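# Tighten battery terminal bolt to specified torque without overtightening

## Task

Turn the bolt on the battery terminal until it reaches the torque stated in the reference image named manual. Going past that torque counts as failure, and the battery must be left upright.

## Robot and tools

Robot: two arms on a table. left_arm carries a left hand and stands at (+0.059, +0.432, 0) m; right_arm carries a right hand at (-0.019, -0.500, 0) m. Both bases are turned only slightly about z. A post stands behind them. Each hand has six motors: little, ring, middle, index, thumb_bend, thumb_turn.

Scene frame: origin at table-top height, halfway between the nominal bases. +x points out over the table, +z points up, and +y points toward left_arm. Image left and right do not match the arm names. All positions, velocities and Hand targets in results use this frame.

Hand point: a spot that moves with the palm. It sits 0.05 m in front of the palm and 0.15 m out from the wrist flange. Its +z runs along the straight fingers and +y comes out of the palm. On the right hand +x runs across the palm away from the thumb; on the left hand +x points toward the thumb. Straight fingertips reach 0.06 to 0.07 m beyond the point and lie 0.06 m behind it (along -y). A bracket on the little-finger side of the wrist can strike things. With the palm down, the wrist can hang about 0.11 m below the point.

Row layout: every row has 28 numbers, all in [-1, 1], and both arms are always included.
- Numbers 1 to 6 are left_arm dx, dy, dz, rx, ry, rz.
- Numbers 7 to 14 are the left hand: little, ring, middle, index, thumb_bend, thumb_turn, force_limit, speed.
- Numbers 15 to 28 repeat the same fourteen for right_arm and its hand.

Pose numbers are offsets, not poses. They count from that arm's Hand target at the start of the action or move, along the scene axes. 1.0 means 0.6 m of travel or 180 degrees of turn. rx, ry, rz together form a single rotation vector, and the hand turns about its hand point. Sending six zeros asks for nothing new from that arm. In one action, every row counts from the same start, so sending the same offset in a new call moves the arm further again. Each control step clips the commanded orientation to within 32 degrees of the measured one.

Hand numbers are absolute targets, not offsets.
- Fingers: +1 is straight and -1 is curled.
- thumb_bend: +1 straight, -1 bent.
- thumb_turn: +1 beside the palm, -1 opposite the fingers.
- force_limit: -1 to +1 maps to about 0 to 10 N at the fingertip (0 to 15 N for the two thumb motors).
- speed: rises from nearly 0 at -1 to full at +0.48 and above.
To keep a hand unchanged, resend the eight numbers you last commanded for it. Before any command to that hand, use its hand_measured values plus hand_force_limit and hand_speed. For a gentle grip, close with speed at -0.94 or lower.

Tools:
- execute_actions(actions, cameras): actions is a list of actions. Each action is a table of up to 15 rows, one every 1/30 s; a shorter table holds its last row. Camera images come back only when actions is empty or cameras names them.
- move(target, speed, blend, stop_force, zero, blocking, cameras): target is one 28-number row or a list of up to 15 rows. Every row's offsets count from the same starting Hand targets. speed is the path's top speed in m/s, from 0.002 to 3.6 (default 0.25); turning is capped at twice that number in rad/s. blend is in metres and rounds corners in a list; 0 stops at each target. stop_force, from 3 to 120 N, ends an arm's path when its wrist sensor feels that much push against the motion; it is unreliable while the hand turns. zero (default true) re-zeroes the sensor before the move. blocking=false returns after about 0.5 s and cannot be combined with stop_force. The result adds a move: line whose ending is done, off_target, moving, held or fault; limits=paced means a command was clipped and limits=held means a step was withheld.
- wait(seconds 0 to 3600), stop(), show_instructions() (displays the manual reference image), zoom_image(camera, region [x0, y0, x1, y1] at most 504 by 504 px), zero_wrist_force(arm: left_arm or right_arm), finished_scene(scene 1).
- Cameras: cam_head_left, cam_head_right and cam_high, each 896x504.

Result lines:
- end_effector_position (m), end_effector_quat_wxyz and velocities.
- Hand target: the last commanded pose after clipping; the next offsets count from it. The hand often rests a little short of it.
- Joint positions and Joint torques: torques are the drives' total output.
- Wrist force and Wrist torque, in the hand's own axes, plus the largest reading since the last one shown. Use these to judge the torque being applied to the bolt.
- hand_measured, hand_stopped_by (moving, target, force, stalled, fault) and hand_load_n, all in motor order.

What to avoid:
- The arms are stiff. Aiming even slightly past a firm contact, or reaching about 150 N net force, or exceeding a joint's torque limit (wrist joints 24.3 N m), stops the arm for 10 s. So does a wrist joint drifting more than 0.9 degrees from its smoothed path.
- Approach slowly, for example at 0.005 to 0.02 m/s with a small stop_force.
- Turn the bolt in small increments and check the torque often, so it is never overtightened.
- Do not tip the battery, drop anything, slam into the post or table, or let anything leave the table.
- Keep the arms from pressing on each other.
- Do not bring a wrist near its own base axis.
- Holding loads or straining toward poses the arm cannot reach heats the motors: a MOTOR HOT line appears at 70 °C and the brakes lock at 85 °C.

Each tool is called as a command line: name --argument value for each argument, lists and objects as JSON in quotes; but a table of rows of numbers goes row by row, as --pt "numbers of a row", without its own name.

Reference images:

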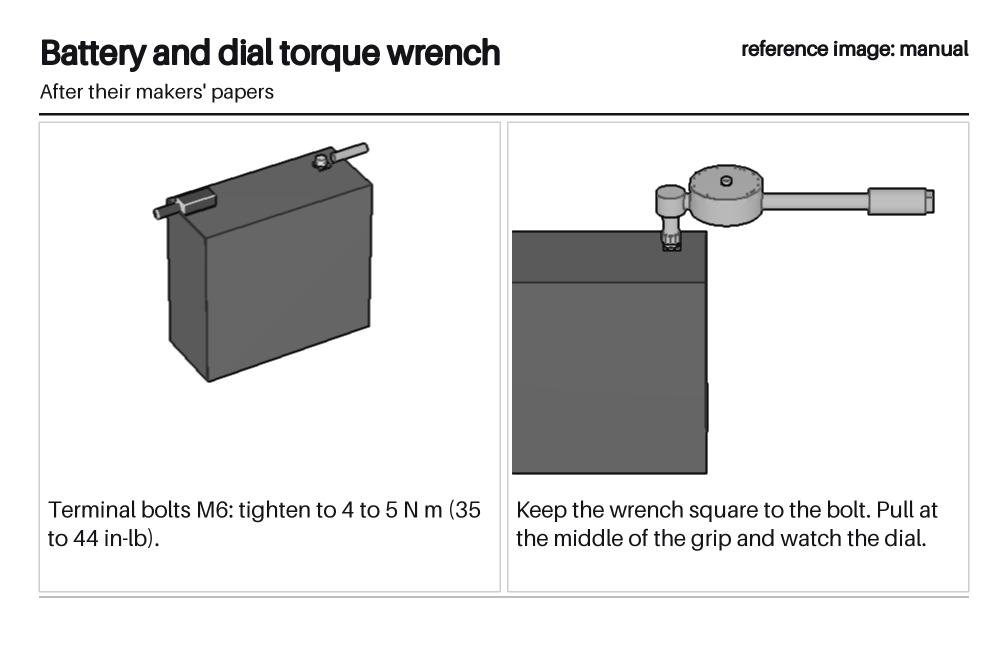

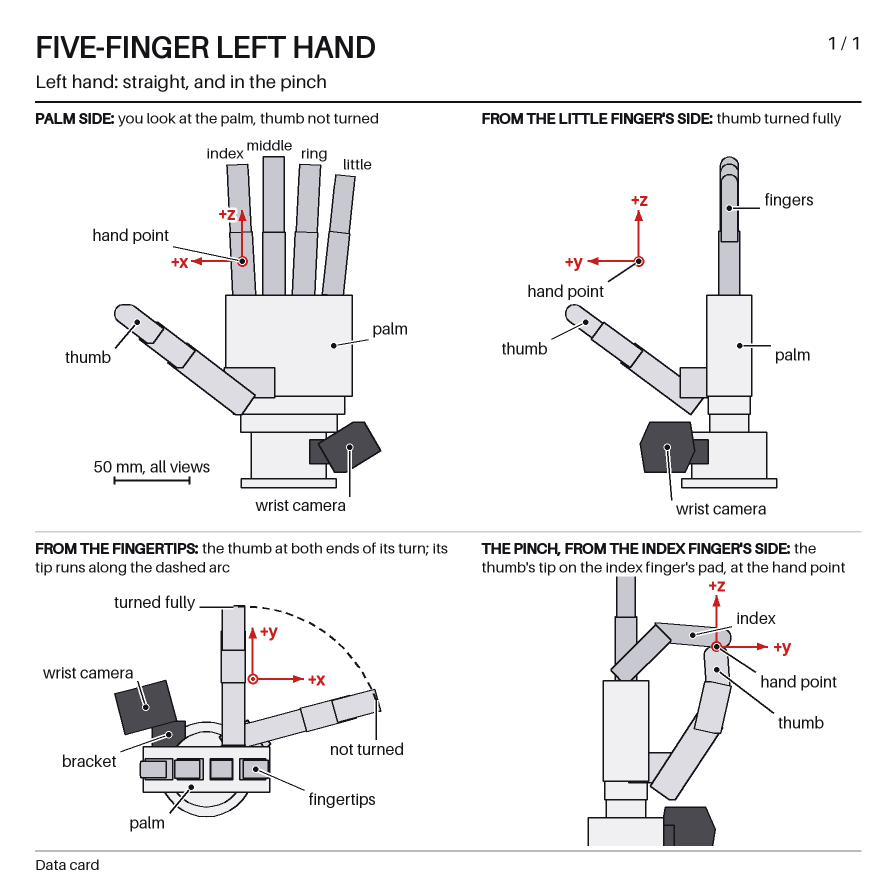

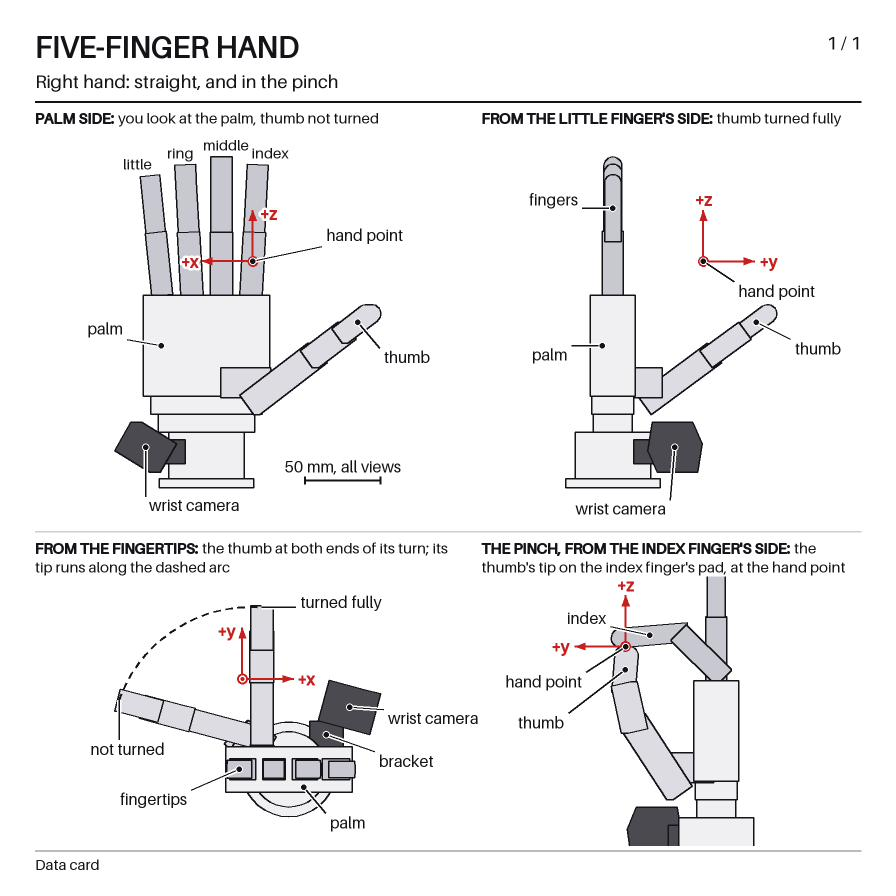

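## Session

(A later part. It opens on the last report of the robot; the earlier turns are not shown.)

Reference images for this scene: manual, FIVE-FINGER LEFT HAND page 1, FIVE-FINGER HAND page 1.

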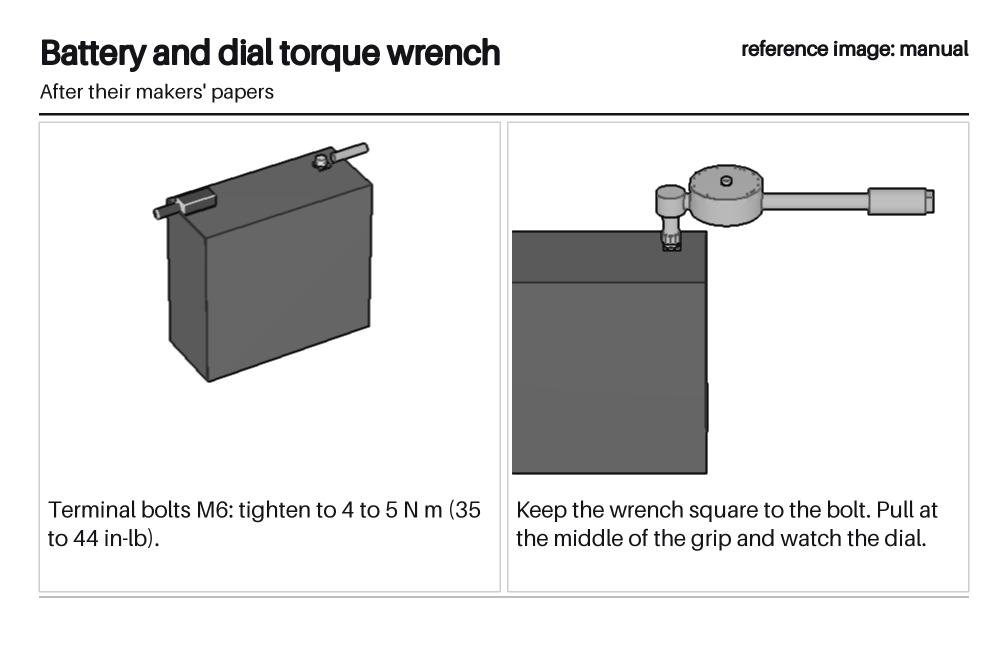

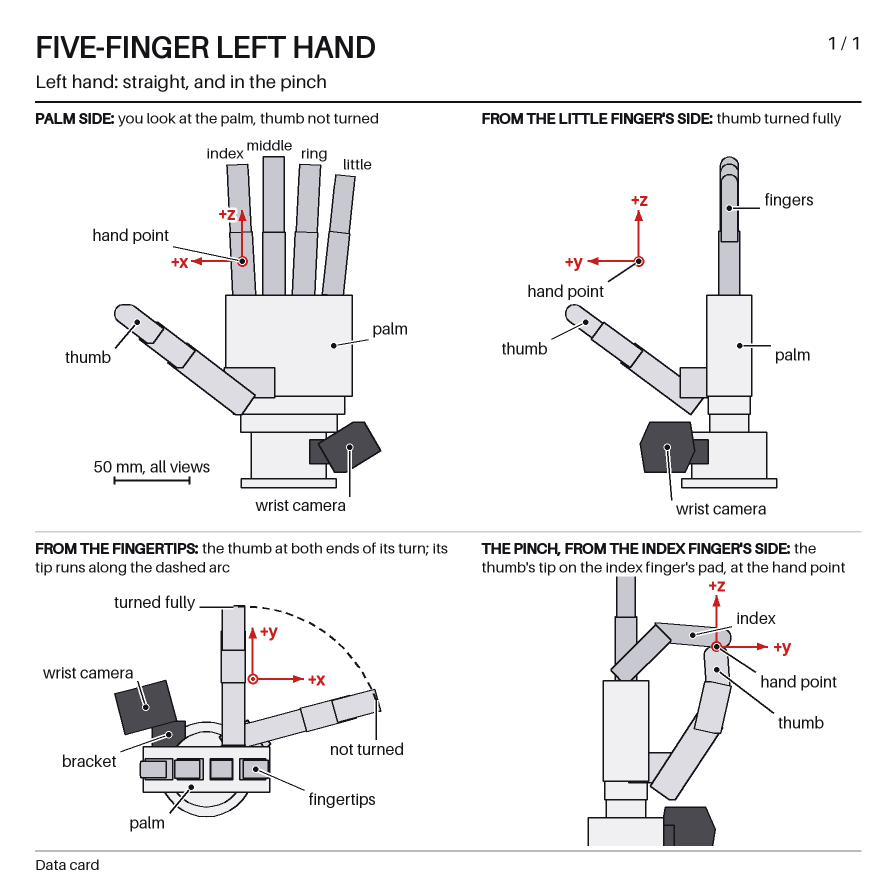

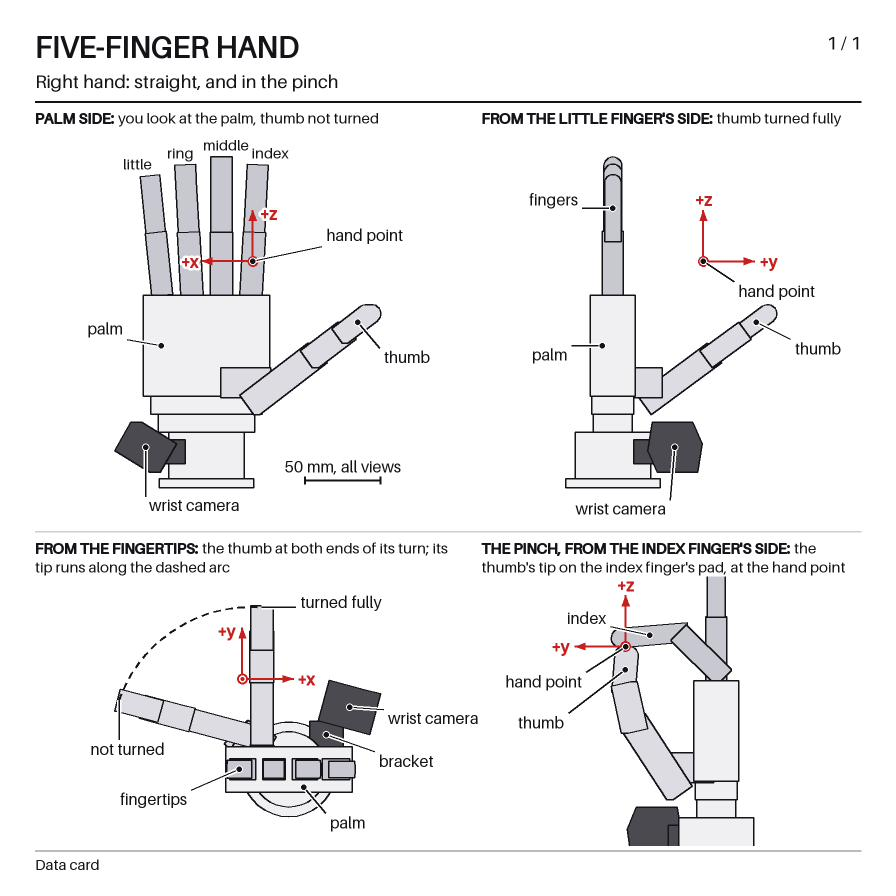

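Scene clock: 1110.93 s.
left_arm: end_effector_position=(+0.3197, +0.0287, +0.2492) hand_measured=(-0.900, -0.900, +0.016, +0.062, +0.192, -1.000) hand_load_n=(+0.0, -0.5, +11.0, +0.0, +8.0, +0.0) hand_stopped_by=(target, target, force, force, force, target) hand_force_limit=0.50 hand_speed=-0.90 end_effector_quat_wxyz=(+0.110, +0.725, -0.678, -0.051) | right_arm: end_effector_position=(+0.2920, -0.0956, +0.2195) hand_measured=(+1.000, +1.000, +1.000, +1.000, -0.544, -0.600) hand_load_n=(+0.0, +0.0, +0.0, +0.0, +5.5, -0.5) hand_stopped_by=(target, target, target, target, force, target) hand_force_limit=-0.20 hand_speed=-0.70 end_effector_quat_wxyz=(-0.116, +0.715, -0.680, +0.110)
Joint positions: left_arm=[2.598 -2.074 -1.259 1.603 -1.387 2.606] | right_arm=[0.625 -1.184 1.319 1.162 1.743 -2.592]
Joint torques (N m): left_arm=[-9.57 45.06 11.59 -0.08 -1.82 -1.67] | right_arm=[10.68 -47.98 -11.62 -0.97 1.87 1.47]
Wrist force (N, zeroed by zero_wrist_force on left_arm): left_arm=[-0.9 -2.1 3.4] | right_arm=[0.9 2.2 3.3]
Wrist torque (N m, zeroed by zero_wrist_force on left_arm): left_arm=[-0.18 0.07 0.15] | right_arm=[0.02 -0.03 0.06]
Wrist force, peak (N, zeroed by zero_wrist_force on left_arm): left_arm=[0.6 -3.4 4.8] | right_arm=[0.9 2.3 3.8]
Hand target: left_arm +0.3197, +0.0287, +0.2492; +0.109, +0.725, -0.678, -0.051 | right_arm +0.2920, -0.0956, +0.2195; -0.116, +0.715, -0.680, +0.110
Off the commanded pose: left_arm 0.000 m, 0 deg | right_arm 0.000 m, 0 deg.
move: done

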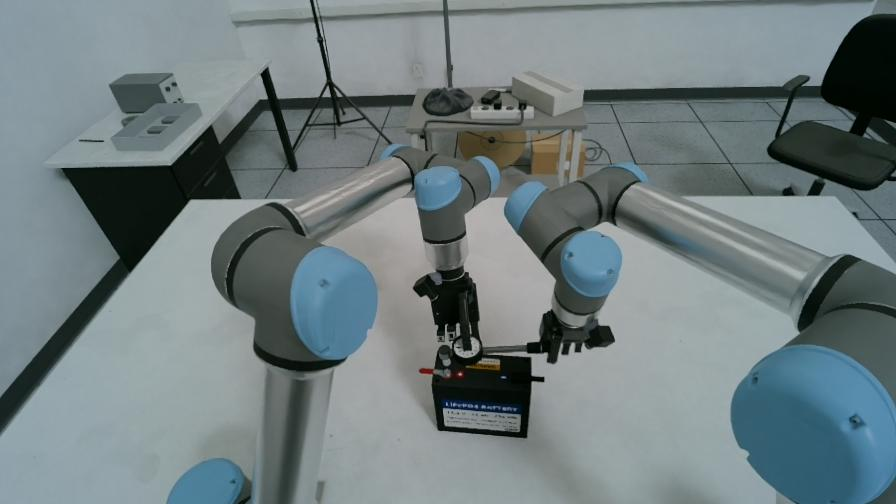

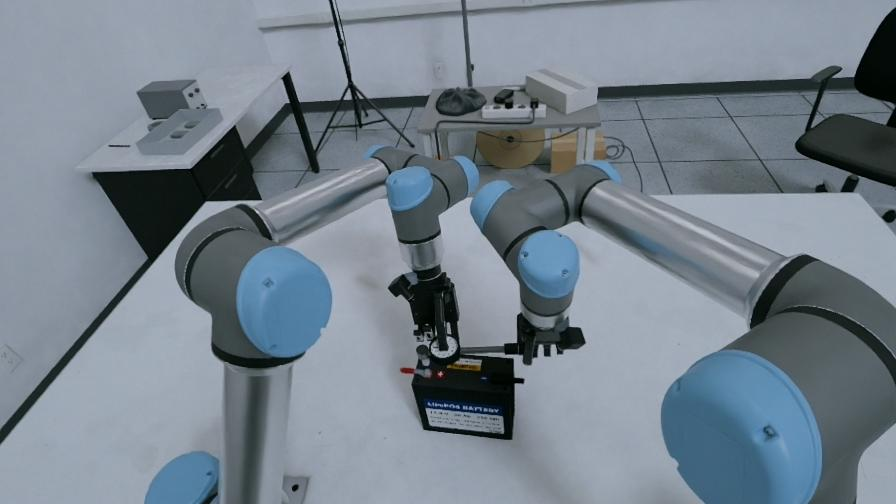

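move --pt "0.0008 0.0015 0 0 0 0 -0.9 -0.9 -0.5 -0.5 -0.1 -1 0.5 -0.9 0.0008 0.0015 -0.001 0 0 0 1 1 1 1 -0.75 -0.6 -0.2 -0.7" --pt "0.0008 0.0015 -0.0395 0 0 0 -0.9 -0.9 -0.5 -0.5 -0.1 -1 0.5 -0.9 0.0008 0.0015 -0.0405 0 0 0 1 1 1 1 -0.75 -0.6 -0.2 -0.7" --speed 0.03

move --target '[0,0,-0.0117,0,0,0,-0.9,-0.9,-0.5,-0.5,-0.1,-1,0.5,-0.9,0,0,-0.0117,0,0,0,1,1,1,1,-0.75,-0.6,-0.2,-0.7]' --speed 0.004 --stop_force 4 --cameras '["cam_head_left","cam_head_right"]'

zoom_image --camera "cam_head_left" --region '[434, 346, 462, 380]'

zoom_image --camera "cam_head_right" --region '[414, 346, 442, 380]'

Scene clock: 1113.57 s.
left_arm: end_effector_position=(+0.3201, +0.0296, +0.2256) hand_measured=(-0.900, -0.900, +0.016, +0.062, +0.192, -1.000) hand_load_n=(+0.0, -0.5, +11.0, +0.0, +8.0, +0.0) hand_stopped_by=(target, target, force, force, force, target) hand_force_limit=0.50 hand_speed=-0.90 end_effector_quat_wxyz=(+0.109, +0.725, -0.678, -0.051) | right_arm: end_effector_position=(+0.2925, -0.0947, +0.1953) hand_measured=(+1.000, +1.000, +1.000, +1.000, -0.544, -0.600) hand_load_n=(+0.0, +0.0, +0.0, +0.0, +5.0, -0.5) hand_stopped_by=(target, target, target, target, force, target) hand_force_limit=-0.20 hand_speed=-0.70 end_effector_quat_wxyz=(-0.116, +0.715, -0.680, +0.110)
Joint positions: left_arm=[2.6 -2.086 -1.302 1.658 -1.388 2.608] | right_arm=[0.626 -1.172 1.364 1.105 1.743 -2.591]
Joint torques (N m): left_arm=[11.12 29.04 10.76 -0.3 -0.79 1.1] | right_arm=[8.24 -25.87 -13.09 -0.82 0.91 1.21]
Wrist force (N, zeroed by zero_wrist_force on left_arm): left_arm=[-1.8 -2.2 3.7] | right_arm=[1.1 2.0 3.4]
Wrist torque (N m, zeroed by zero_wrist_force on left_arm): left_arm=[-0.21 0.12 -0.02] | right_arm=[0.01 -0.01 0.08]
Wrist force, peak (N, zeroed by zero_wrist_force on left_arm): left_arm=[-1.4 -2.3 4.3] | right_arm=[0.7 2.7 3.9]
Hand target: left_arm +0.3201, +0.0296, +0.2255; +0.109, +0.725, -0.678, -0.051 | right_arm +0.2925, -0.0947, +0.1952; -0.116, +0.715, -0.680, +0.110
Off the commanded pose: left_arm 0.000 m, 0 deg | right_arm 0.000 m, 0 deg.
move: done

Scene clock: 1116.13 s.
left_arm: end_effector_position=(+0.3201, +0.0296, +0.2232) hand_measured=(-0.900, -0.900, +0.016, +0.062, +0.192, -1.000) hand_load_n=(+0.0, -0.5, +10.5, +3.0, +8.0, +0.0) hand_stopped_by=(target, target, force, force, force, target) hand_force_limit=0.50 hand_speed=-0.90 end_effector_quat_wxyz=(+0.109, +0.725, -0.678, -0.051) | right_arm: end_effector_position=(+0.2925, -0.0947, +0.1882) hand_measured=(+1.000, +1.000, +1.000, +1.000, -0.544, -0.600) hand_load_n=(+0.0, +0.0, +0.0, +0.0, +5.0, -0.5) hand_stopped_by=(target, target, target, target, force, target) hand_force_limit=-0.20 hand_speed=-0.70 end_effector_quat_wxyz=(-0.116, +0.715, -0.680, +0.110)
Joint positions: left_arm=[2.6 -2.087 -1.306 1.663 -1.388 2.608] | right_arm=[0.626 -1.168 1.378 1.087 1.743 -2.591]
Joint torques (N m): left_arm=[9.35 43.68 29.48 -4.92 1.72 0.48] | right_arm=[-0.28 -25.12 -12.39 -1.51 -2.25 -1.14]
Wrist force (N, zeroed by zero_wrist_force on left_arm): left_arm=[-5.5 -2.4 5.0] | right_arm=[4.8 1.0 2.6]
Wrist torque (N m, zeroed by zero_wrist_force on left_arm): left_arm=[-0.29 0.07 -0.09] | right_arm=[0.01 -0.17 0.29]
Wrist force, peak (N, zeroed by zero_wrist_force on left_arm): left_arm=[-5.6 -2.6 5.2] | right_arm=[5.0 1.1 2.7]
Hand target: left_arm +0.3201, +0.0296, +0.2232; +0.109, +0.725, -0.678, -0.051 (not the last commanded pose) | right_arm +0.2925, -0.0947, +0.1882; -0.116, +0.715, -0.680, +0.110
Off the commanded pose: left_arm 0.005 m, 0 deg | right_arm 0.000 m, 0 deg.
move: contact (left_arm)

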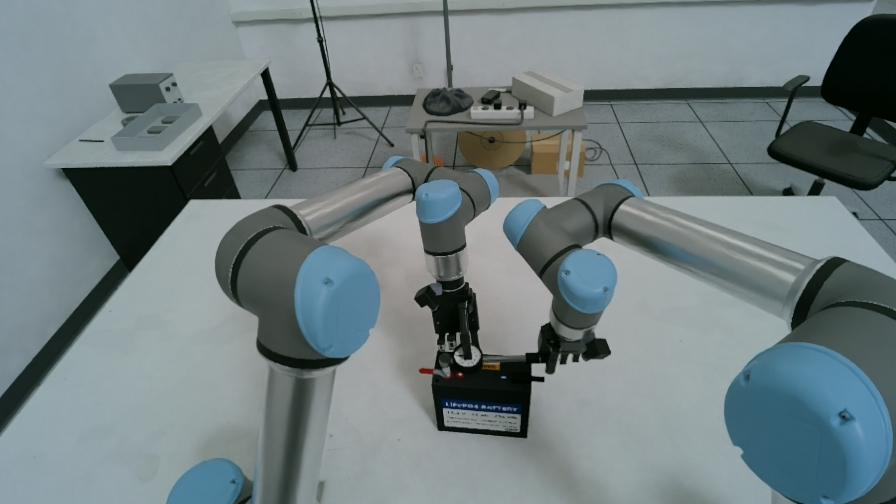

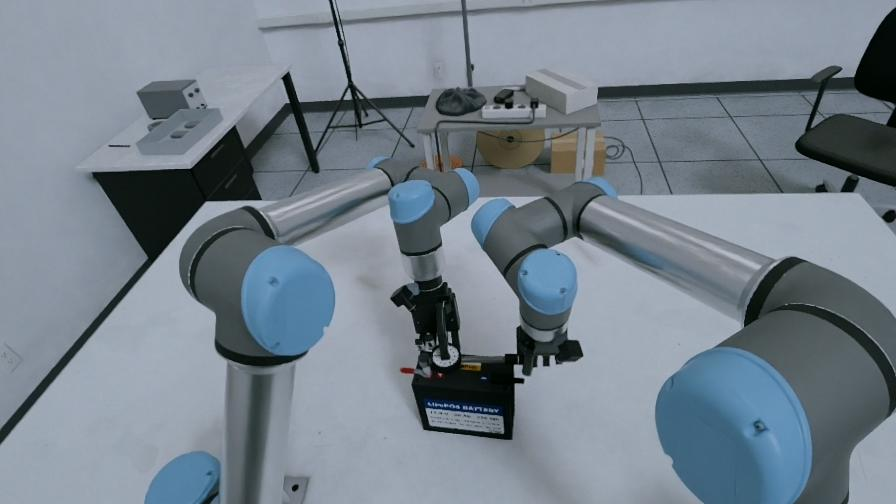

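Scaled by 14.824 from the camera's image (finer frame: 1280x720).

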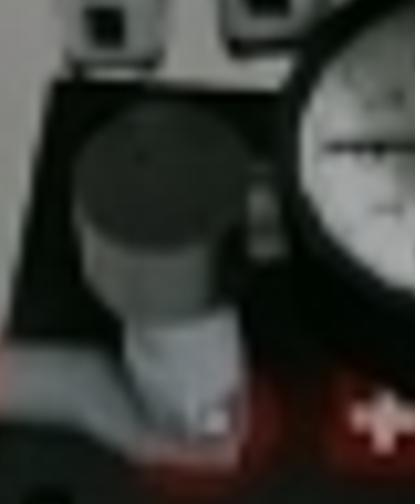

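Scaled by 14.824 from the camera's image (finer frame: 1280x720).

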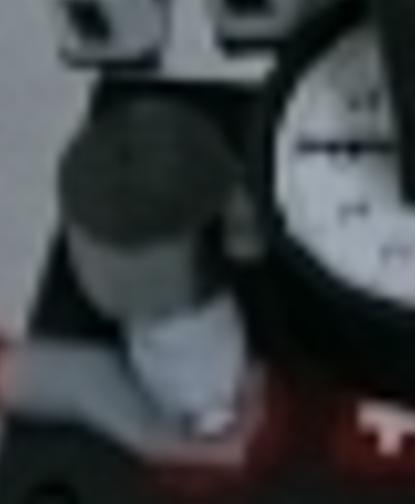

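move --pt "0 0 0.001 0 0 0 -0.9 -0.9 -0.5 -0.5 -0.1 -1 0.5 -0.9 0 0 0.0088 0 0 0 1 1 1 1 -0.75 -0.6 -0.2 -0.7" --pt "0 0 -0.0015 0 0 0 -0.9 -0.9 -0.5 -0.5 -0.1 -1 0.5 -0.9 0 0 0.0063 0 0 0 1 1 1 1 -0.75 -0.6 -0.2 -0.7" --speed 0.01

move --target '[0.00225,0.00016,0,0,0,0.00833,-0.9,-0.9,-0.5,-0.5,-0.1,-1,0.5,-0.9,0.00745,-0.0014,0,0,0,0.00833,1,1,1,1,-0.75,-0.6,-0.2,-0.7]' --speed 0.01

move --target '[0.00225,0.00022,0,0,0,0.00833,-0.9,-0.9,-0.5,-0.5,-0.1,-1,0.5,-0.9,0.00749,-0.0012,0,0,0,0.00833,1,1,1,1,-0.75,-0.6,-0.2,-0.7]' --speed 0.01

move --target '[0.00225,0.00028,0,0,0,0.00833,-0.9,-0.9,-0.5,-0.5,-0.1,-1,0.5,-0.9,0.00752,-0.0010,0,0,0,0.00833,1,1,1,1,-0.75,-0.6,-0.2,-0.7]' --speed 0.01

Scene clock: 1117.97 s.
left_arm: end_effector_position=(+0.3201, +0.0296, +0.2225) hand_measured=(-0.900, -0.900, +0.016, +0.062, +0.192, -1.000) hand_load_n=(+0.0, -1.0, +8.5, +0.0, +9.5, +0.0) hand_stopped_by=(target, target, force, force, force, target) hand_force_limit=0.50 hand_speed=-0.90 end_effector_quat_wxyz=(+0.109, +0.725, -0.678, -0.051) end_effector_velocity=(+0.000, +0.000, -0.002) end_effector_angular_velocity=(-0.001, -0.001, -0.001) | right_arm: end_effector_position=(+0.2925, -0.0947, +0.1922) hand_measured=(+1.000, +1.000, +1.000, +1.000, -0.544, -0.600) hand_load_n=(+0.0, +0.0, +0.0, +0.0, +5.5, -0.5) hand_stopped_by=(target, target, target, target, force, target) hand_force_limit=-0.20 hand_speed=-0.70 end_effector_quat_wxyz=(-0.116, +0.715, -0.680, +0.110)
Joint positions: left_arm=[2.6 -2.088 -1.308 1.665 -1.388 2.608] | right_arm=[0.626 -1.17 1.371 1.097 1.743 -2.591]
Joint velocities: left_arm=[0.001 -0.001 -0.004 0.005 0 0.002] | right_arm=[within noise]
Joint torques (N m): left_arm=[7.67 25.71 10.14 1.83 1.81 0.51] | right_arm=[-5.38 -25.73 -13.57 -0.95 -1.19 -1.11]
Wrist force (N, zeroed by zero_wrist_force on left_arm): left_arm=[-0.7 5.0 -3.6] | right_arm=[-0.6 2.4 5.5]
Wrist torque (N m, zeroed by zero_wrist_force on left_arm): left_arm=[0.12 -0.11 -0.16] | right_arm=[-0.05 0.08 0.00]
Wrist force, peak (N, zeroed by zero_wrist_force on left_arm): left_arm=[-5.7 -2.6 5.3] | right_arm=[-0.5 2.2 5.7]
Hand target: left_arm +0.3201, +0.0296, +0.2223; +0.109, +0.725, -0.678, -0.051 | right_arm +0.2925, -0.0947, +0.1920; -0.116, +0.715, -0.680, +0.110
Off the commanded pose: left_arm 0.000 m, 0 deg | right_arm 0.000 m, 0 deg.
move: done

Scene clock: 1119.60 s.
left_arm: end_effector_position=(+0.3215, +0.0297, +0.2223) hand_measured=(-0.900, -0.900, +0.016, +0.062, +0.192, -1.000) hand_load_n=(+0.0, -0.5, +8.5, +0.0, +9.5, +0.0) hand_stopped_by=(target, target, force, force, force, target) hand_force_limit=0.50 hand_speed=-0.90 end_effector_quat_wxyz=(+0.110, +0.733, -0.669, -0.050) | right_arm: end_effector_position=(+0.2969, -0.0956, +0.1920) hand_measured=(+1.000, +1.000, +1.000, +1.000, -0.544, -0.600) hand_load_n=(+0.5, +0.0, +0.0, +0.0, +5.5, -0.5) hand_stopped_by=(target, target, target, target, force, target) hand_force_limit=-0.20 hand_speed=-0.70 end_effector_quat_wxyz=(-0.118, +0.724, -0.671, +0.109)
Joint positions: left_arm=[2.606 -2.082 -1.315 1.671 -1.384 2.587] | right_arm=[0.617 -1.165 1.363 1.094 1.734 -2.626]
Joint torques (N m): left_arm=[11.73 43.22 11.25 1.64 3.34 -1.76] | right_arm=[-8.11 -26.91 -25.44 -0.34 -1.18 -1.69]
Wrist force (N, zeroed by zero_wrist_force on left_arm): left_arm=[-1.2 3.4 -1.4] | right_arm=[-2.9 2.3 5.9]
Wrist torque (N m, zeroed by zero_wrist_force on left_arm): left_arm=[-0.09 -0.05 0.03] | right_arm=[-0.09 0.13 0.01]
Wrist force, peak (N, zeroed by zero_wrist_force on left_arm): left_arm=[-0.6 6.1 -5.4] | right_arm=[-2.6 2.4 6.3]
Hand target: left_arm +0.3215, +0.0297, +0.2223; +0.110, +0.734, -0.669, -0.050 | right_arm +0.2970, -0.0956, +0.1920; -0.118, +0.724, -0.671, +0.109
Off the commanded pose: left_arm 0.000 m, 0 deg | right_arm 0.000 m, 0 deg.
move: done

Scene clock: 1121.23 s.
left_arm: end_effector_position=(+0.3228, +0.0298, +0.2223) hand_measured=(-0.900, -0.900, +0.016, +0.062, +0.192, -1.000) hand_load_n=(+0.0, +0.0, +8.5, +0.0, +9.5, +0.0) hand_stopped_by=(target, target, force, force, force, target) hand_force_limit=0.50 hand_speed=-0.90 end_effector_quat_wxyz=(+0.111, +0.742, -0.659, -0.048) | right_arm: end_effector_position=(+0.3014, -0.0963, +0.1920) hand_measured=(+1.000, +1.000, +1.000, +1.000, -0.544, -0.600) hand_load_n=(+0.0, +0.0, +0.0, +0.0, +5.5, -0.5) hand_stopped_by=(target, target, target, target, force, target) hand_force_limit=-0.20 hand_speed=-0.70 end_effector_quat_wxyz=(-0.119, +0.733, -0.661, +0.107)
Joint positions: left_arm=[2.611 -2.077 -1.323 1.677 -1.381 2.566] | right_arm=[0.608 -1.16 1.354 1.093 1.724 -2.66]
Joint torques (N m): left_arm=[12.58 42.71 10.56 1.59 2.9 -1.45] | right_arm=[-9.34 -27.4 -24.91 -0.15 -0.47 -1.71]
Wrist force (N, zeroed by zero_wrist_force on left_arm): left_arm=[0.9 3.8 -2.3] | right_arm=[-5.3 2.6 5.4]
Wrist torque (N m, zeroed by zero_wrist_force on left_arm): left_arm=[-0.03 -0.11 0.04] | right_arm=[-0.05 0.17 -0.10]
Wrist force, peak (N, zeroed by zero_wrist_force on left_arm): left_arm=[0.9 4.0 -2.4] | right_arm=[-5.5 2.8 6.2]
Hand target: left_arm +0.3228, +0.0298, +0.2223; +0.111, +0.742, -0.659, -0.048 | right_arm +0.3015, -0.0963, +0.1920; -0.119, +0.733, -0.661, +0.107
Off the commanded pose: left_arm 0.000 m, 0 deg | right_arm 0.000 m, 0 deg.
move: done

Scene clock: 1122.87 s.
left_arm: end_effector_position=(+0.3242, +0.0300, +0.2223) hand_measured=(-0.900, -0.900, +0.016, +0.062, +0.192, -1.000) hand_load_n=(+0.5, -0.5, +8.5, +0.0, +9.5, +0.0) hand_stopped_by=(target, target, force, force, force, target) hand_force_limit=0.50 hand_speed=-0.90 end_effector_quat_wxyz=(+0.111, +0.751, -0.649, -0.047) | right_arm: end_effector_position=(+0.3059, -0.0969, +0.1920) hand_measured=(+1.000, +1.000, +1.000, +1.000, -0.544, -0.600) hand_load_n=(+0.0, +0.0, +0.0, +0.0, +6.0, +0.0) hand_stopped_by=(target, target, target, target, force, target) hand_force_limit=-0.20 hand_speed=-0.70 end_effector_quat_wxyz=(-0.121, +0.741, -0.652, +0.106)
Joint positions: left_arm=[2.616 -2.071 -1.33 1.683 -1.378 2.545] | right_arm=[0.599 -1.154 1.344 1.091 1.714 -2.693]
Joint torques (N m): left_arm=[12.73 41.89 10.66 1.4 2.64 -1.52] | right_arm=[-8.27 -28.19 -24.75 -0.25 -0.43 -1.5]
Wrist force (N, zeroed by zero_wrist_force on left_arm): left_arm=[2.2 3.5 -2.7] | right_arm=[-6.6 2.8 5.8]
Wrist torque (N m, zeroed by zero_wrist_force on left_arm): left_arm=[-0.03 -0.11 0.04] | right_arm=[-0.05 0.19 -0.15]
Wrist force, peak (N, zeroed by zero_wrist_force on left_arm): left_arm=[1.7 4.0 -2.7] | right_arm=[-6.9 2.8 6.2]
Hand target: left_arm +0.3242, +0.0300, +0.2223; +0.111, +0.751, -0.649, -0.047 | right_arm +0.3060, -0.0969, +0.1920; -0.121, +0.741, -0.652, +0.106
Off the commanded pose: left_arm 0.000 m, 0 deg | right_arm 0.000 m, 0 deg.
move: done

move --pt "0 0 0.05 0 0 0 -0.9 -0.9 -0.5 -0.5 -0.1 -1 0.5 -0.9 0 0.0008 0.05 0 0 0 1 1 1 1 -0.75 -0.6 -0.2 -0.7" --speed 0.03 --cameras '["cam_head_left","cam_head_right"]'

zoom_image --camera "cam_head_left" --region '[440, 364, 454, 378]'

zoom_image --camera "cam_head_right" --region '[420, 364, 434, 378]'

zoom_image --camera "cam_head_left" --region '[434, 346, 462, 380]'

zoom_image --camera "cam_head_right" --region '[414, 346, 442, 380]'

Scene clock: 1125.07 s.
left_arm: end_effector_position=(+0.3242, +0.0300, +0.2522) hand_measured=(-0.900, -0.900, +0.016, +0.062, +0.192, -1.000) hand_load_n=(+0.0, +0.0, +10.5, +1.0, +8.0, +0.0) hand_stopped_by=(target, target, force, force, force, target) hand_force_limit=0.50 hand_speed=-0.90 end_effector_quat_wxyz=(+0.111, +0.751, -0.649, -0.047) | right_arm: end_effector_position=(+0.3060, -0.0964, +0.2218) hand_measured=(+1.000, +1.000, +1.000, +1.000, -0.544, -0.600) hand_load_n=(+0.0, +0.0, +0.0, +0.0, +5.5, -0.5) hand_stopped_by=(target, target, target, target, force, target) hand_force_limit=-0.20 hand_speed=-0.70 end_effector_quat_wxyz=(-0.121, +0.741, -0.652, +0.106)
Joint positions: left_arm=[2.616 -2.055 -1.277 1.614 -1.378 2.545] | right_arm=[0.6 -1.164 1.282 1.164 1.714 -2.693]
Joint torques (N m): left_arm=[8.88 44.46 28.27 -5.36 3.02 -1.06] | right_arm=[11.14 -49.99 -25.33 3.67 1.36 1.42]
Wrist force (N, zeroed by zero_wrist_force on left_arm): left_arm=[-2.7 -2.4 3.6] | right_arm=[2.2 1.8 2.7]
Wrist torque (N m, zeroed by zero_wrist_force on left_arm): left_arm=[-0.22 0.13 0.08] | right_arm=[0.02 -0.09 0.22]
Wrist force, peak (N, zeroed by zero_wrist_force on left_arm): left_arm=[3.2 -2.6 4.2] | right_arm=[-6.8 2.8 6.2]
Hand target: left_arm +0.3242, +0.0300, +0.2523; +0.111, +0.751, -0.649, -0.047 | right_arm +0.3060, -0.0964, +0.2220; -0.121, +0.741, -0.652, +0.106
Off the commanded pose: left_arm 0.000 m, 0 deg | right_arm 0.000 m, 0 deg.
move: done

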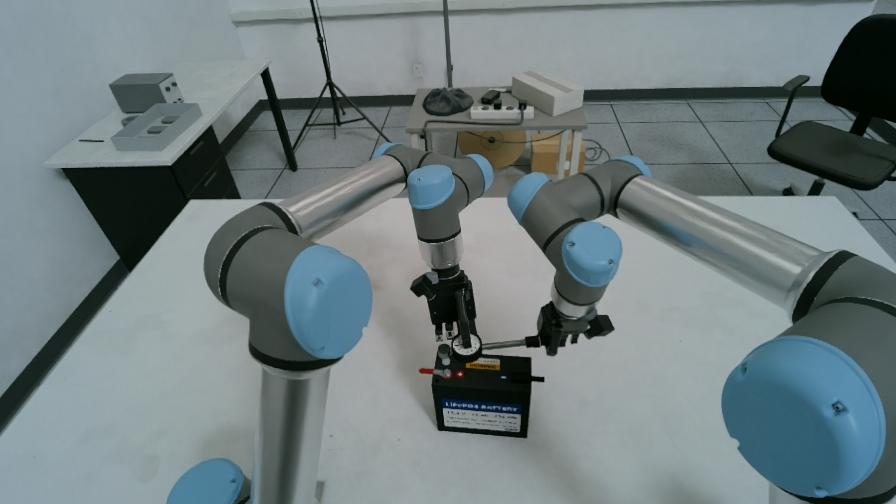

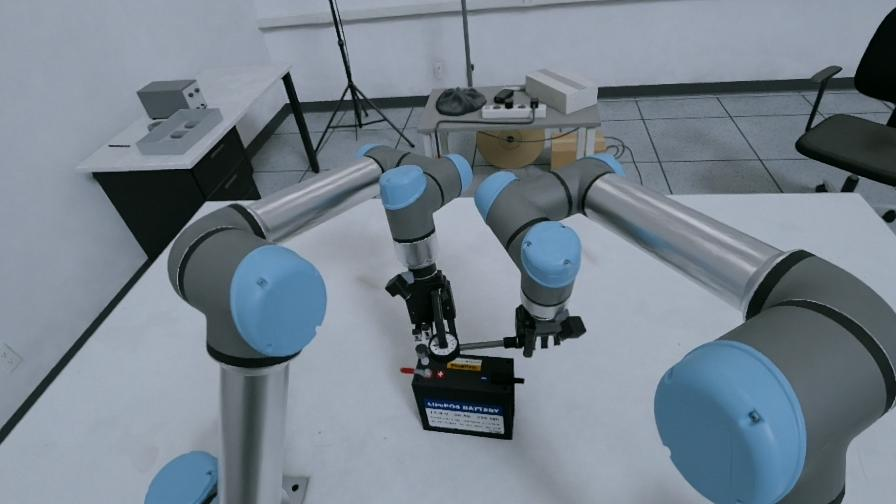

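Scaled by 36.000 from the camera's image (finer frame: 1280x720).

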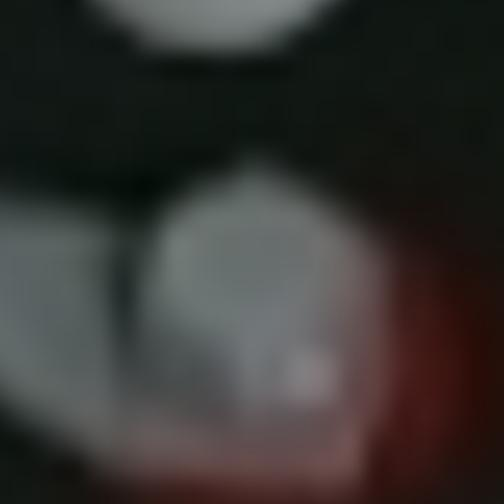

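Scaled by 36.000 from the camera's image (finer frame: 1280x720).

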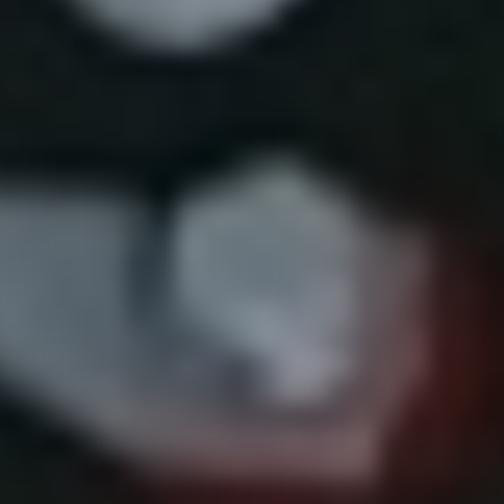

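Scaled by 14.824 from the camera's image (finer frame: 1280x720).

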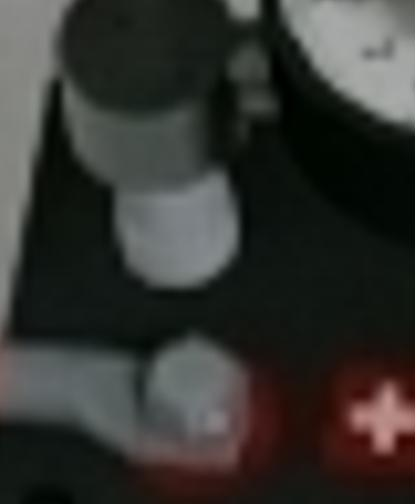

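Scaled by 14.824 from the camera's image (finer frame: 1280x720).

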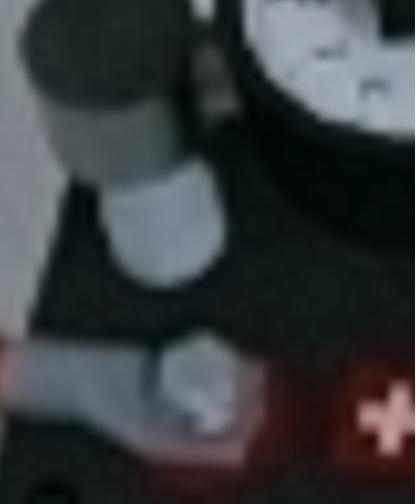

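zoom_image --camera "cam_head_left" --region '[440, 325, 560, 385]'

zoom_image --camera "cam_head_right" --region '[415, 325, 535, 385]'

Scaled by 4.200 from the camera's image (finer frame: 1280x720).

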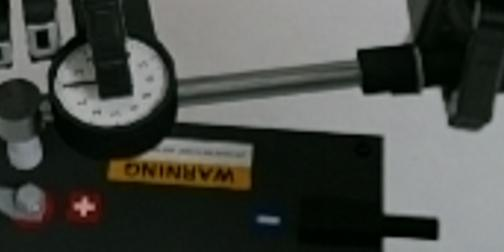

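Scaled by 4.200 from the camera's image (finer frame: 1280x720).

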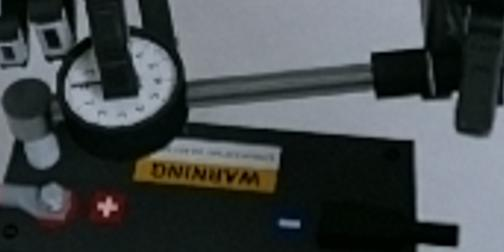

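move --pt "-0.006 -0.0011 0 0 0 -0.02222 -0.9 -0.9 -0.5 -0.5 -0.1 -1 0.5 -0.9 -0.02 0.002 -0.002 0 0 -0.02222 1 1 1 1 -0.75 -0.6 -0.2 -0.7" --pt "-0.006 -0.0011 -0.0455 0 0 -0.02222 -0.9 -0.9 -0.5 -0.5 -0.1 -1 0.5 -0.9 -0.02 0.002 -0.0475 0 0 -0.02222 1 1 1 1 -0.75 -0.6 -0.2 -0.7" --speed 0.03 --cameras '["cam_head_left","cam_head_right"]'

zoom_image --camera "cam_head_left" --region '[434, 346, 462, 380]'

zoom_image --camera "cam_head_right" --region '[414, 346, 442, 380]'

Scene clock: 1129.50 s.
left_arm: end_effector_position=(+0.3206, +0.0293, +0.2251) hand_measured=(-0.900, -0.900, +0.016, +0.062, +0.192, -1.000) hand_load_n=(+0.0, -0.5, +11.0, +1.5, +8.5, +0.0) hand_stopped_by=(target, target, force, force, force, target) hand_force_limit=0.50 hand_speed=-0.90 end_effector_quat_wxyz=(+0.110, +0.728, -0.675, -0.051) | right_arm: end_effector_position=(+0.2940, -0.0952, +0.1936) hand_measured=(+1.000, +1.000, +1.000, +1.000, -0.544, -0.600) hand_load_n=(+0.0, +0.0, +0.0, +0.0, +5.5, -0.5) hand_stopped_by=(target, target, target, target, force, target) hand_force_limit=-0.20 hand_speed=-0.70 end_effector_quat_wxyz=(-0.117, +0.718, -0.677, +0.110)
Joint positions: left_arm=[2.602 -2.085 -1.305 1.661 -1.387 2.601] | right_arm=[0.623 -1.17 1.366 1.099 1.74 -2.603]
Joint torques (N m): left_arm=[-7.73 28.64 12.72 0.21 0.25 0.96] | right_arm=[10.35 -24.77 -12.86 -1.53 0.47 1.31]
Wrist force (N, zeroed by zero_wrist_force on left_arm): left_arm=[-5.8 -2.4 4.5] | right_arm=[5.2 1.4 3.0]
Wrist torque (N m, zeroed by zero_wrist_force on left_arm): left_arm=[-0.23 0.09 -0.09] | right_arm=[0.00 -0.16 0.30]
Wrist force, peak (N, zeroed by zero_wrist_force on left_arm): left_arm=[-6.1 -2.6 4.7] | right_arm=[5.6 1.6 2.7]
Hand target: left_arm +0.3206, +0.0293, +0.2250; +0.110, +0.728, -0.675, -0.051 | right_arm +0.2940, -0.0952, +0.1935; -0.117, +0.718, -0.677, +0.110
Off the commanded pose: left_arm 0.000 m, 0 deg | right_arm 0.000 m, 0 deg.
move: done

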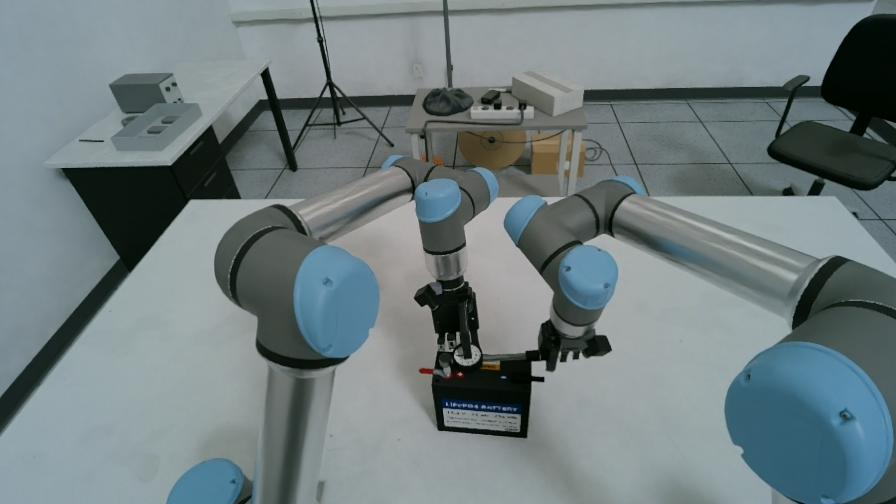

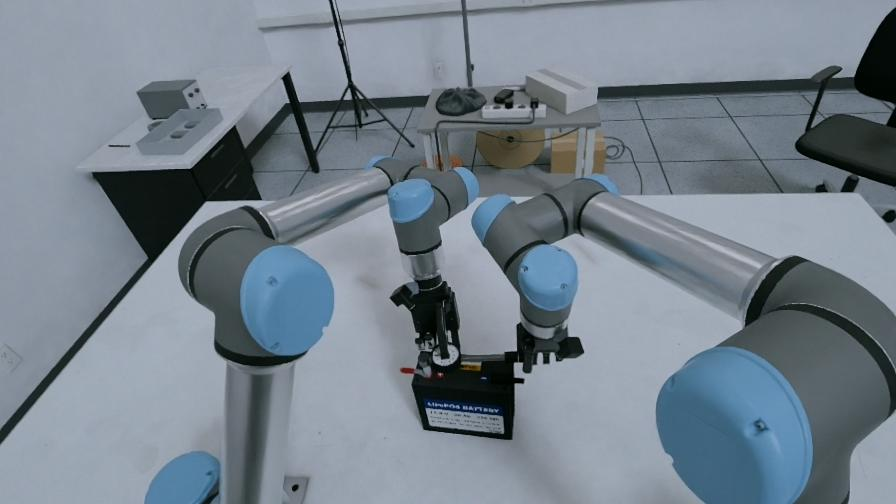

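Scaled by 14.824 from the camera's image (finer frame: 1280x720).

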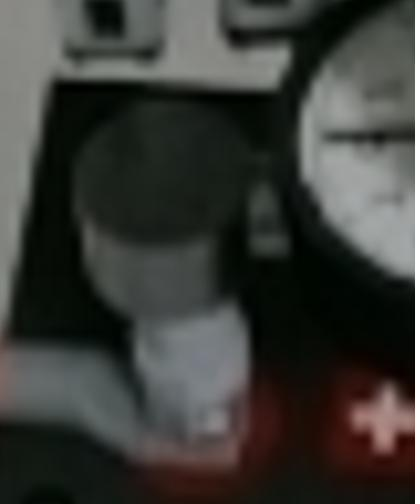

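Scaled by 14.824 from the camera's image (finer frame: 1280x720).

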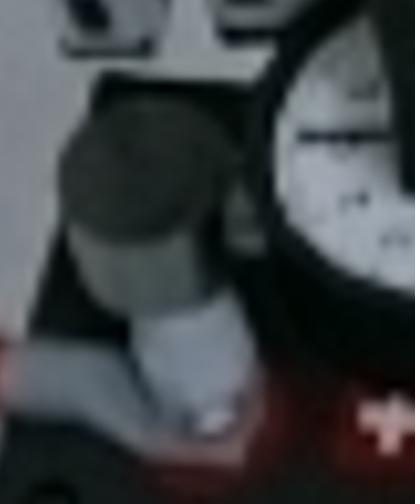

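move --target '[0,0,-0.0045,0,0,0,-0.9,-0.9,-0.5,-0.5,-0.1,-1,0.5,-0.9,0,-0.001,-0.0047,0,0,0,1,1,1,1,-0.75,-0.6,-0.2,-0.7]' --speed 0.006

Scene clock: 1130.53 s.
left_arm: end_effector_position=(+0.3206, +0.0293, +0.2224) hand_measured=(-0.900, -0.900, +0.016, +0.062, +0.192, -1.000) hand_load_n=(+0.0, -0.5, +9.5, +1.0, +8.5, +0.0) hand_stopped_by=(target, target, force, force, force, target) hand_force_limit=0.50 hand_speed=-0.90 end_effector_quat_wxyz=(+0.110, +0.728, -0.675, -0.051) | right_arm: end_effector_position=(+0.2940, -0.0958, +0.1908) hand_measured=(+1.000, +1.000, +1.000, +1.000, -0.544, -0.600) hand_load_n=(+0.0, +0.0, +0.0, +0.0, +5.5, +0.0) hand_stopped_by=(target, target, target, target, force, target) hand_force_limit=-0.20 hand_speed=-0.70 end_effector_quat_wxyz=(-0.117, +0.718, -0.677, +0.110)
Joint positions: left_arm=[2.602 -2.086 -1.309 1.667 -1.387 2.601] | right_arm=[0.621 -1.17 1.373 1.092 1.739 -2.604]
Joint torques (N m): left_arm=[-3.4 26.92 10.38 0.63 3.28 0.01] | right_arm=[-9.01 -25.4 -13.47 -0.75 -1.44 -1.32]
Wrist force (N, zeroed by zero_wrist_force on left_arm): left_arm=[1.1 1.6 0.4] | right_arm=[-2.1 1.7 4.1]
Wrist torque (N m, zeroed by zero_wrist_force on left_arm): left_arm=[0.02 -0.09 -0.09] | right_arm=[-0.05 0.09 -0.01]
Wrist force, peak (N, zeroed by zero_wrist_force on left_arm): left_arm=[-5.8 -2.5 4.8] | right_arm=[5.5 1.5 2.8]
Hand target: left_arm +0.3206, +0.0293, +0.2223; +0.110, +0.728, -0.675, -0.051 | right_arm +0.2940, -0.0958, +0.1906; -0.117, +0.718, -0.677, +0.110
Off the commanded pose: left_arm 0.000 m, 0 deg | right_arm 0.000 m, 0 deg.
move: done

move --pt "0.0013 0 0 0 0 0 -0.9 -0.9 -0.5 -0.5 -0.1 -1 0.5 -0.9 0.0013 0 0 0 0 0 1 1 1 1 -0.75 -0.6 -0.2 -0.7" --pt "0.0009 0.0009 0 0 0 0 -0.9 -0.9 -0.5 -0.5 -0.1 -1 0.5 -0.9 0.0009 0.0009 0 0 0 0 1 1 1 1 -0.75 -0.6 -0.2 -0.7" --pt "0 0.0013 0 0 0 0 -0.9 -0.9 -0.5 -0.5 -0.1 -1 0.5 -0.9 0 0.0013 0 0 0 0 1 1 1 1 -0.75 -0.6 -0.2 -0.7" --pt "-0.0009 0.0009 0 0 0 0 -0.9 -0.9 -0.5 -0.5 -0.1 -1 0.5 -0.9 -0.0009 0.0009 0 0 0 0 1 1 1 1 -0.75 -0.6 -0.2 -0.7" --pt "-0.0013 0 0 0 0 0 -0.9 -0.9 -0.5 -0.5 -0.1 -1 0.5 -0.9 -0.0013 0 0 0 0 0 1 1 1 1 -0.75 -0.6 -0.2 -0.7" --pt "-0.0009 -0.0009 0 0 0 0 -0.9 -0.9 -0.5 -0.5 -0.1 -1 0.5 -0.9 -0.0009 -0.0009 0 0 0 0 1 1 1 1 -0.75 -0.6 -0.2 -0.7" --pt "0 -0.0013 0 0 0 0 -0.9 -0.9 -0.5 -0.5 -0.1 -1 0.5 -0.9 0 -0.0013 0 0 0 0 1 1 1 1 -0.75 -0.6 -0.2 -0.7" --pt "0.0009 -0.0009 0 0 0 0 -0.9 -0.9 -0.5 -0.5 -0.1 -1 0.5 -0.9 0.0009 -0.0009 0 0 0 0 1 1 1 1 -0.75 -0.6 -0.2 -0.7" --pt "0 0 0 0 0 0 -0.9 -0.9 -0.5 -0.5 -0.1 -1 0.5 -0.9 0 0 0 0 0 0 1 1 1 1 -0.75 -0.6 -0.2 -0.7" --speed 0.004 --blend 0.0003

Scene clock: 1132.87 s.
left_arm: end_effector_position=(+0.3206, +0.0292, +0.2223) hand_measured=(-0.900, -0.900, +0.016, +0.062, +0.192, -1.000) hand_load_n=(+0.0, +0.0, +9.0, +0.5, +9.0, -0.5) hand_stopped_by=(target, target, force, force, force, target) hand_force_limit=0.50 hand_speed=-0.90 end_effector_quat_wxyz=(+0.110, +0.728, -0.675, -0.051) end_effector_velocity=(-0.001, +0.001, -0.001) end_effector_angular_velocity=(+0.000, +0.000, +0.001) | right_arm: end_effector_position=(+0.2940, -0.0959, +0.1907) hand_measured=(+1.000, +1.000, +1.000, +1.000, -0.544, -0.600) hand_load_n=(+0.0, +0.0, +0.0, +0.0, +5.5, +0.0) hand_stopped_by=(target, target, target, target, force, target) hand_force_limit=-0.20 hand_speed=-0.70 end_effector_quat_wxyz=(-0.117, +0.718, -0.677, +0.110)
Joint positions: left_arm=[2.602 -2.087 -1.309 1.667 -1.386 2.601] | right_arm=[0.621 -1.17 1.373 1.092 1.739 -2.605]
Joint velocities: left_arm=[0.001 0.002 -0.005 0.003 0 0] | right_arm=[within noise]
Joint torques (N m): left_arm=[12.18 43.45 10.19 0.88 -1.03 1.46] | right_arm=[8.36 -26.59 -25.9 4.11 2.3 1.35]
Wrist force (N, zeroed by zero_wrist_force on left_arm): left_arm=[0.8 1.5 -0.4] | right_arm=[-1.6 2.1 4.5]
Wrist torque (N m, zeroed by zero_wrist_force on left_arm): left_arm=[-0.10 -0.05 -0.03] | right_arm=[-0.03 0.04 0.02]
Wrist force, peak (N, zeroed by zero_wrist_force on left_arm): left_arm=[1.5 6.2 -0.4] | right_arm=[-3.9 2.6 5.9]
Hand target: left_arm +0.3206, +0.0293, +0.2223; +0.110, +0.728, -0.675, -0.051 | right_arm +0.2940, -0.0958, +0.1906; -0.117, +0.718, -0.677, +0.110
Off the commanded pose: left_arm 0.000 m, 0 deg | right_arm 0.000 m, 0 deg.
move: done


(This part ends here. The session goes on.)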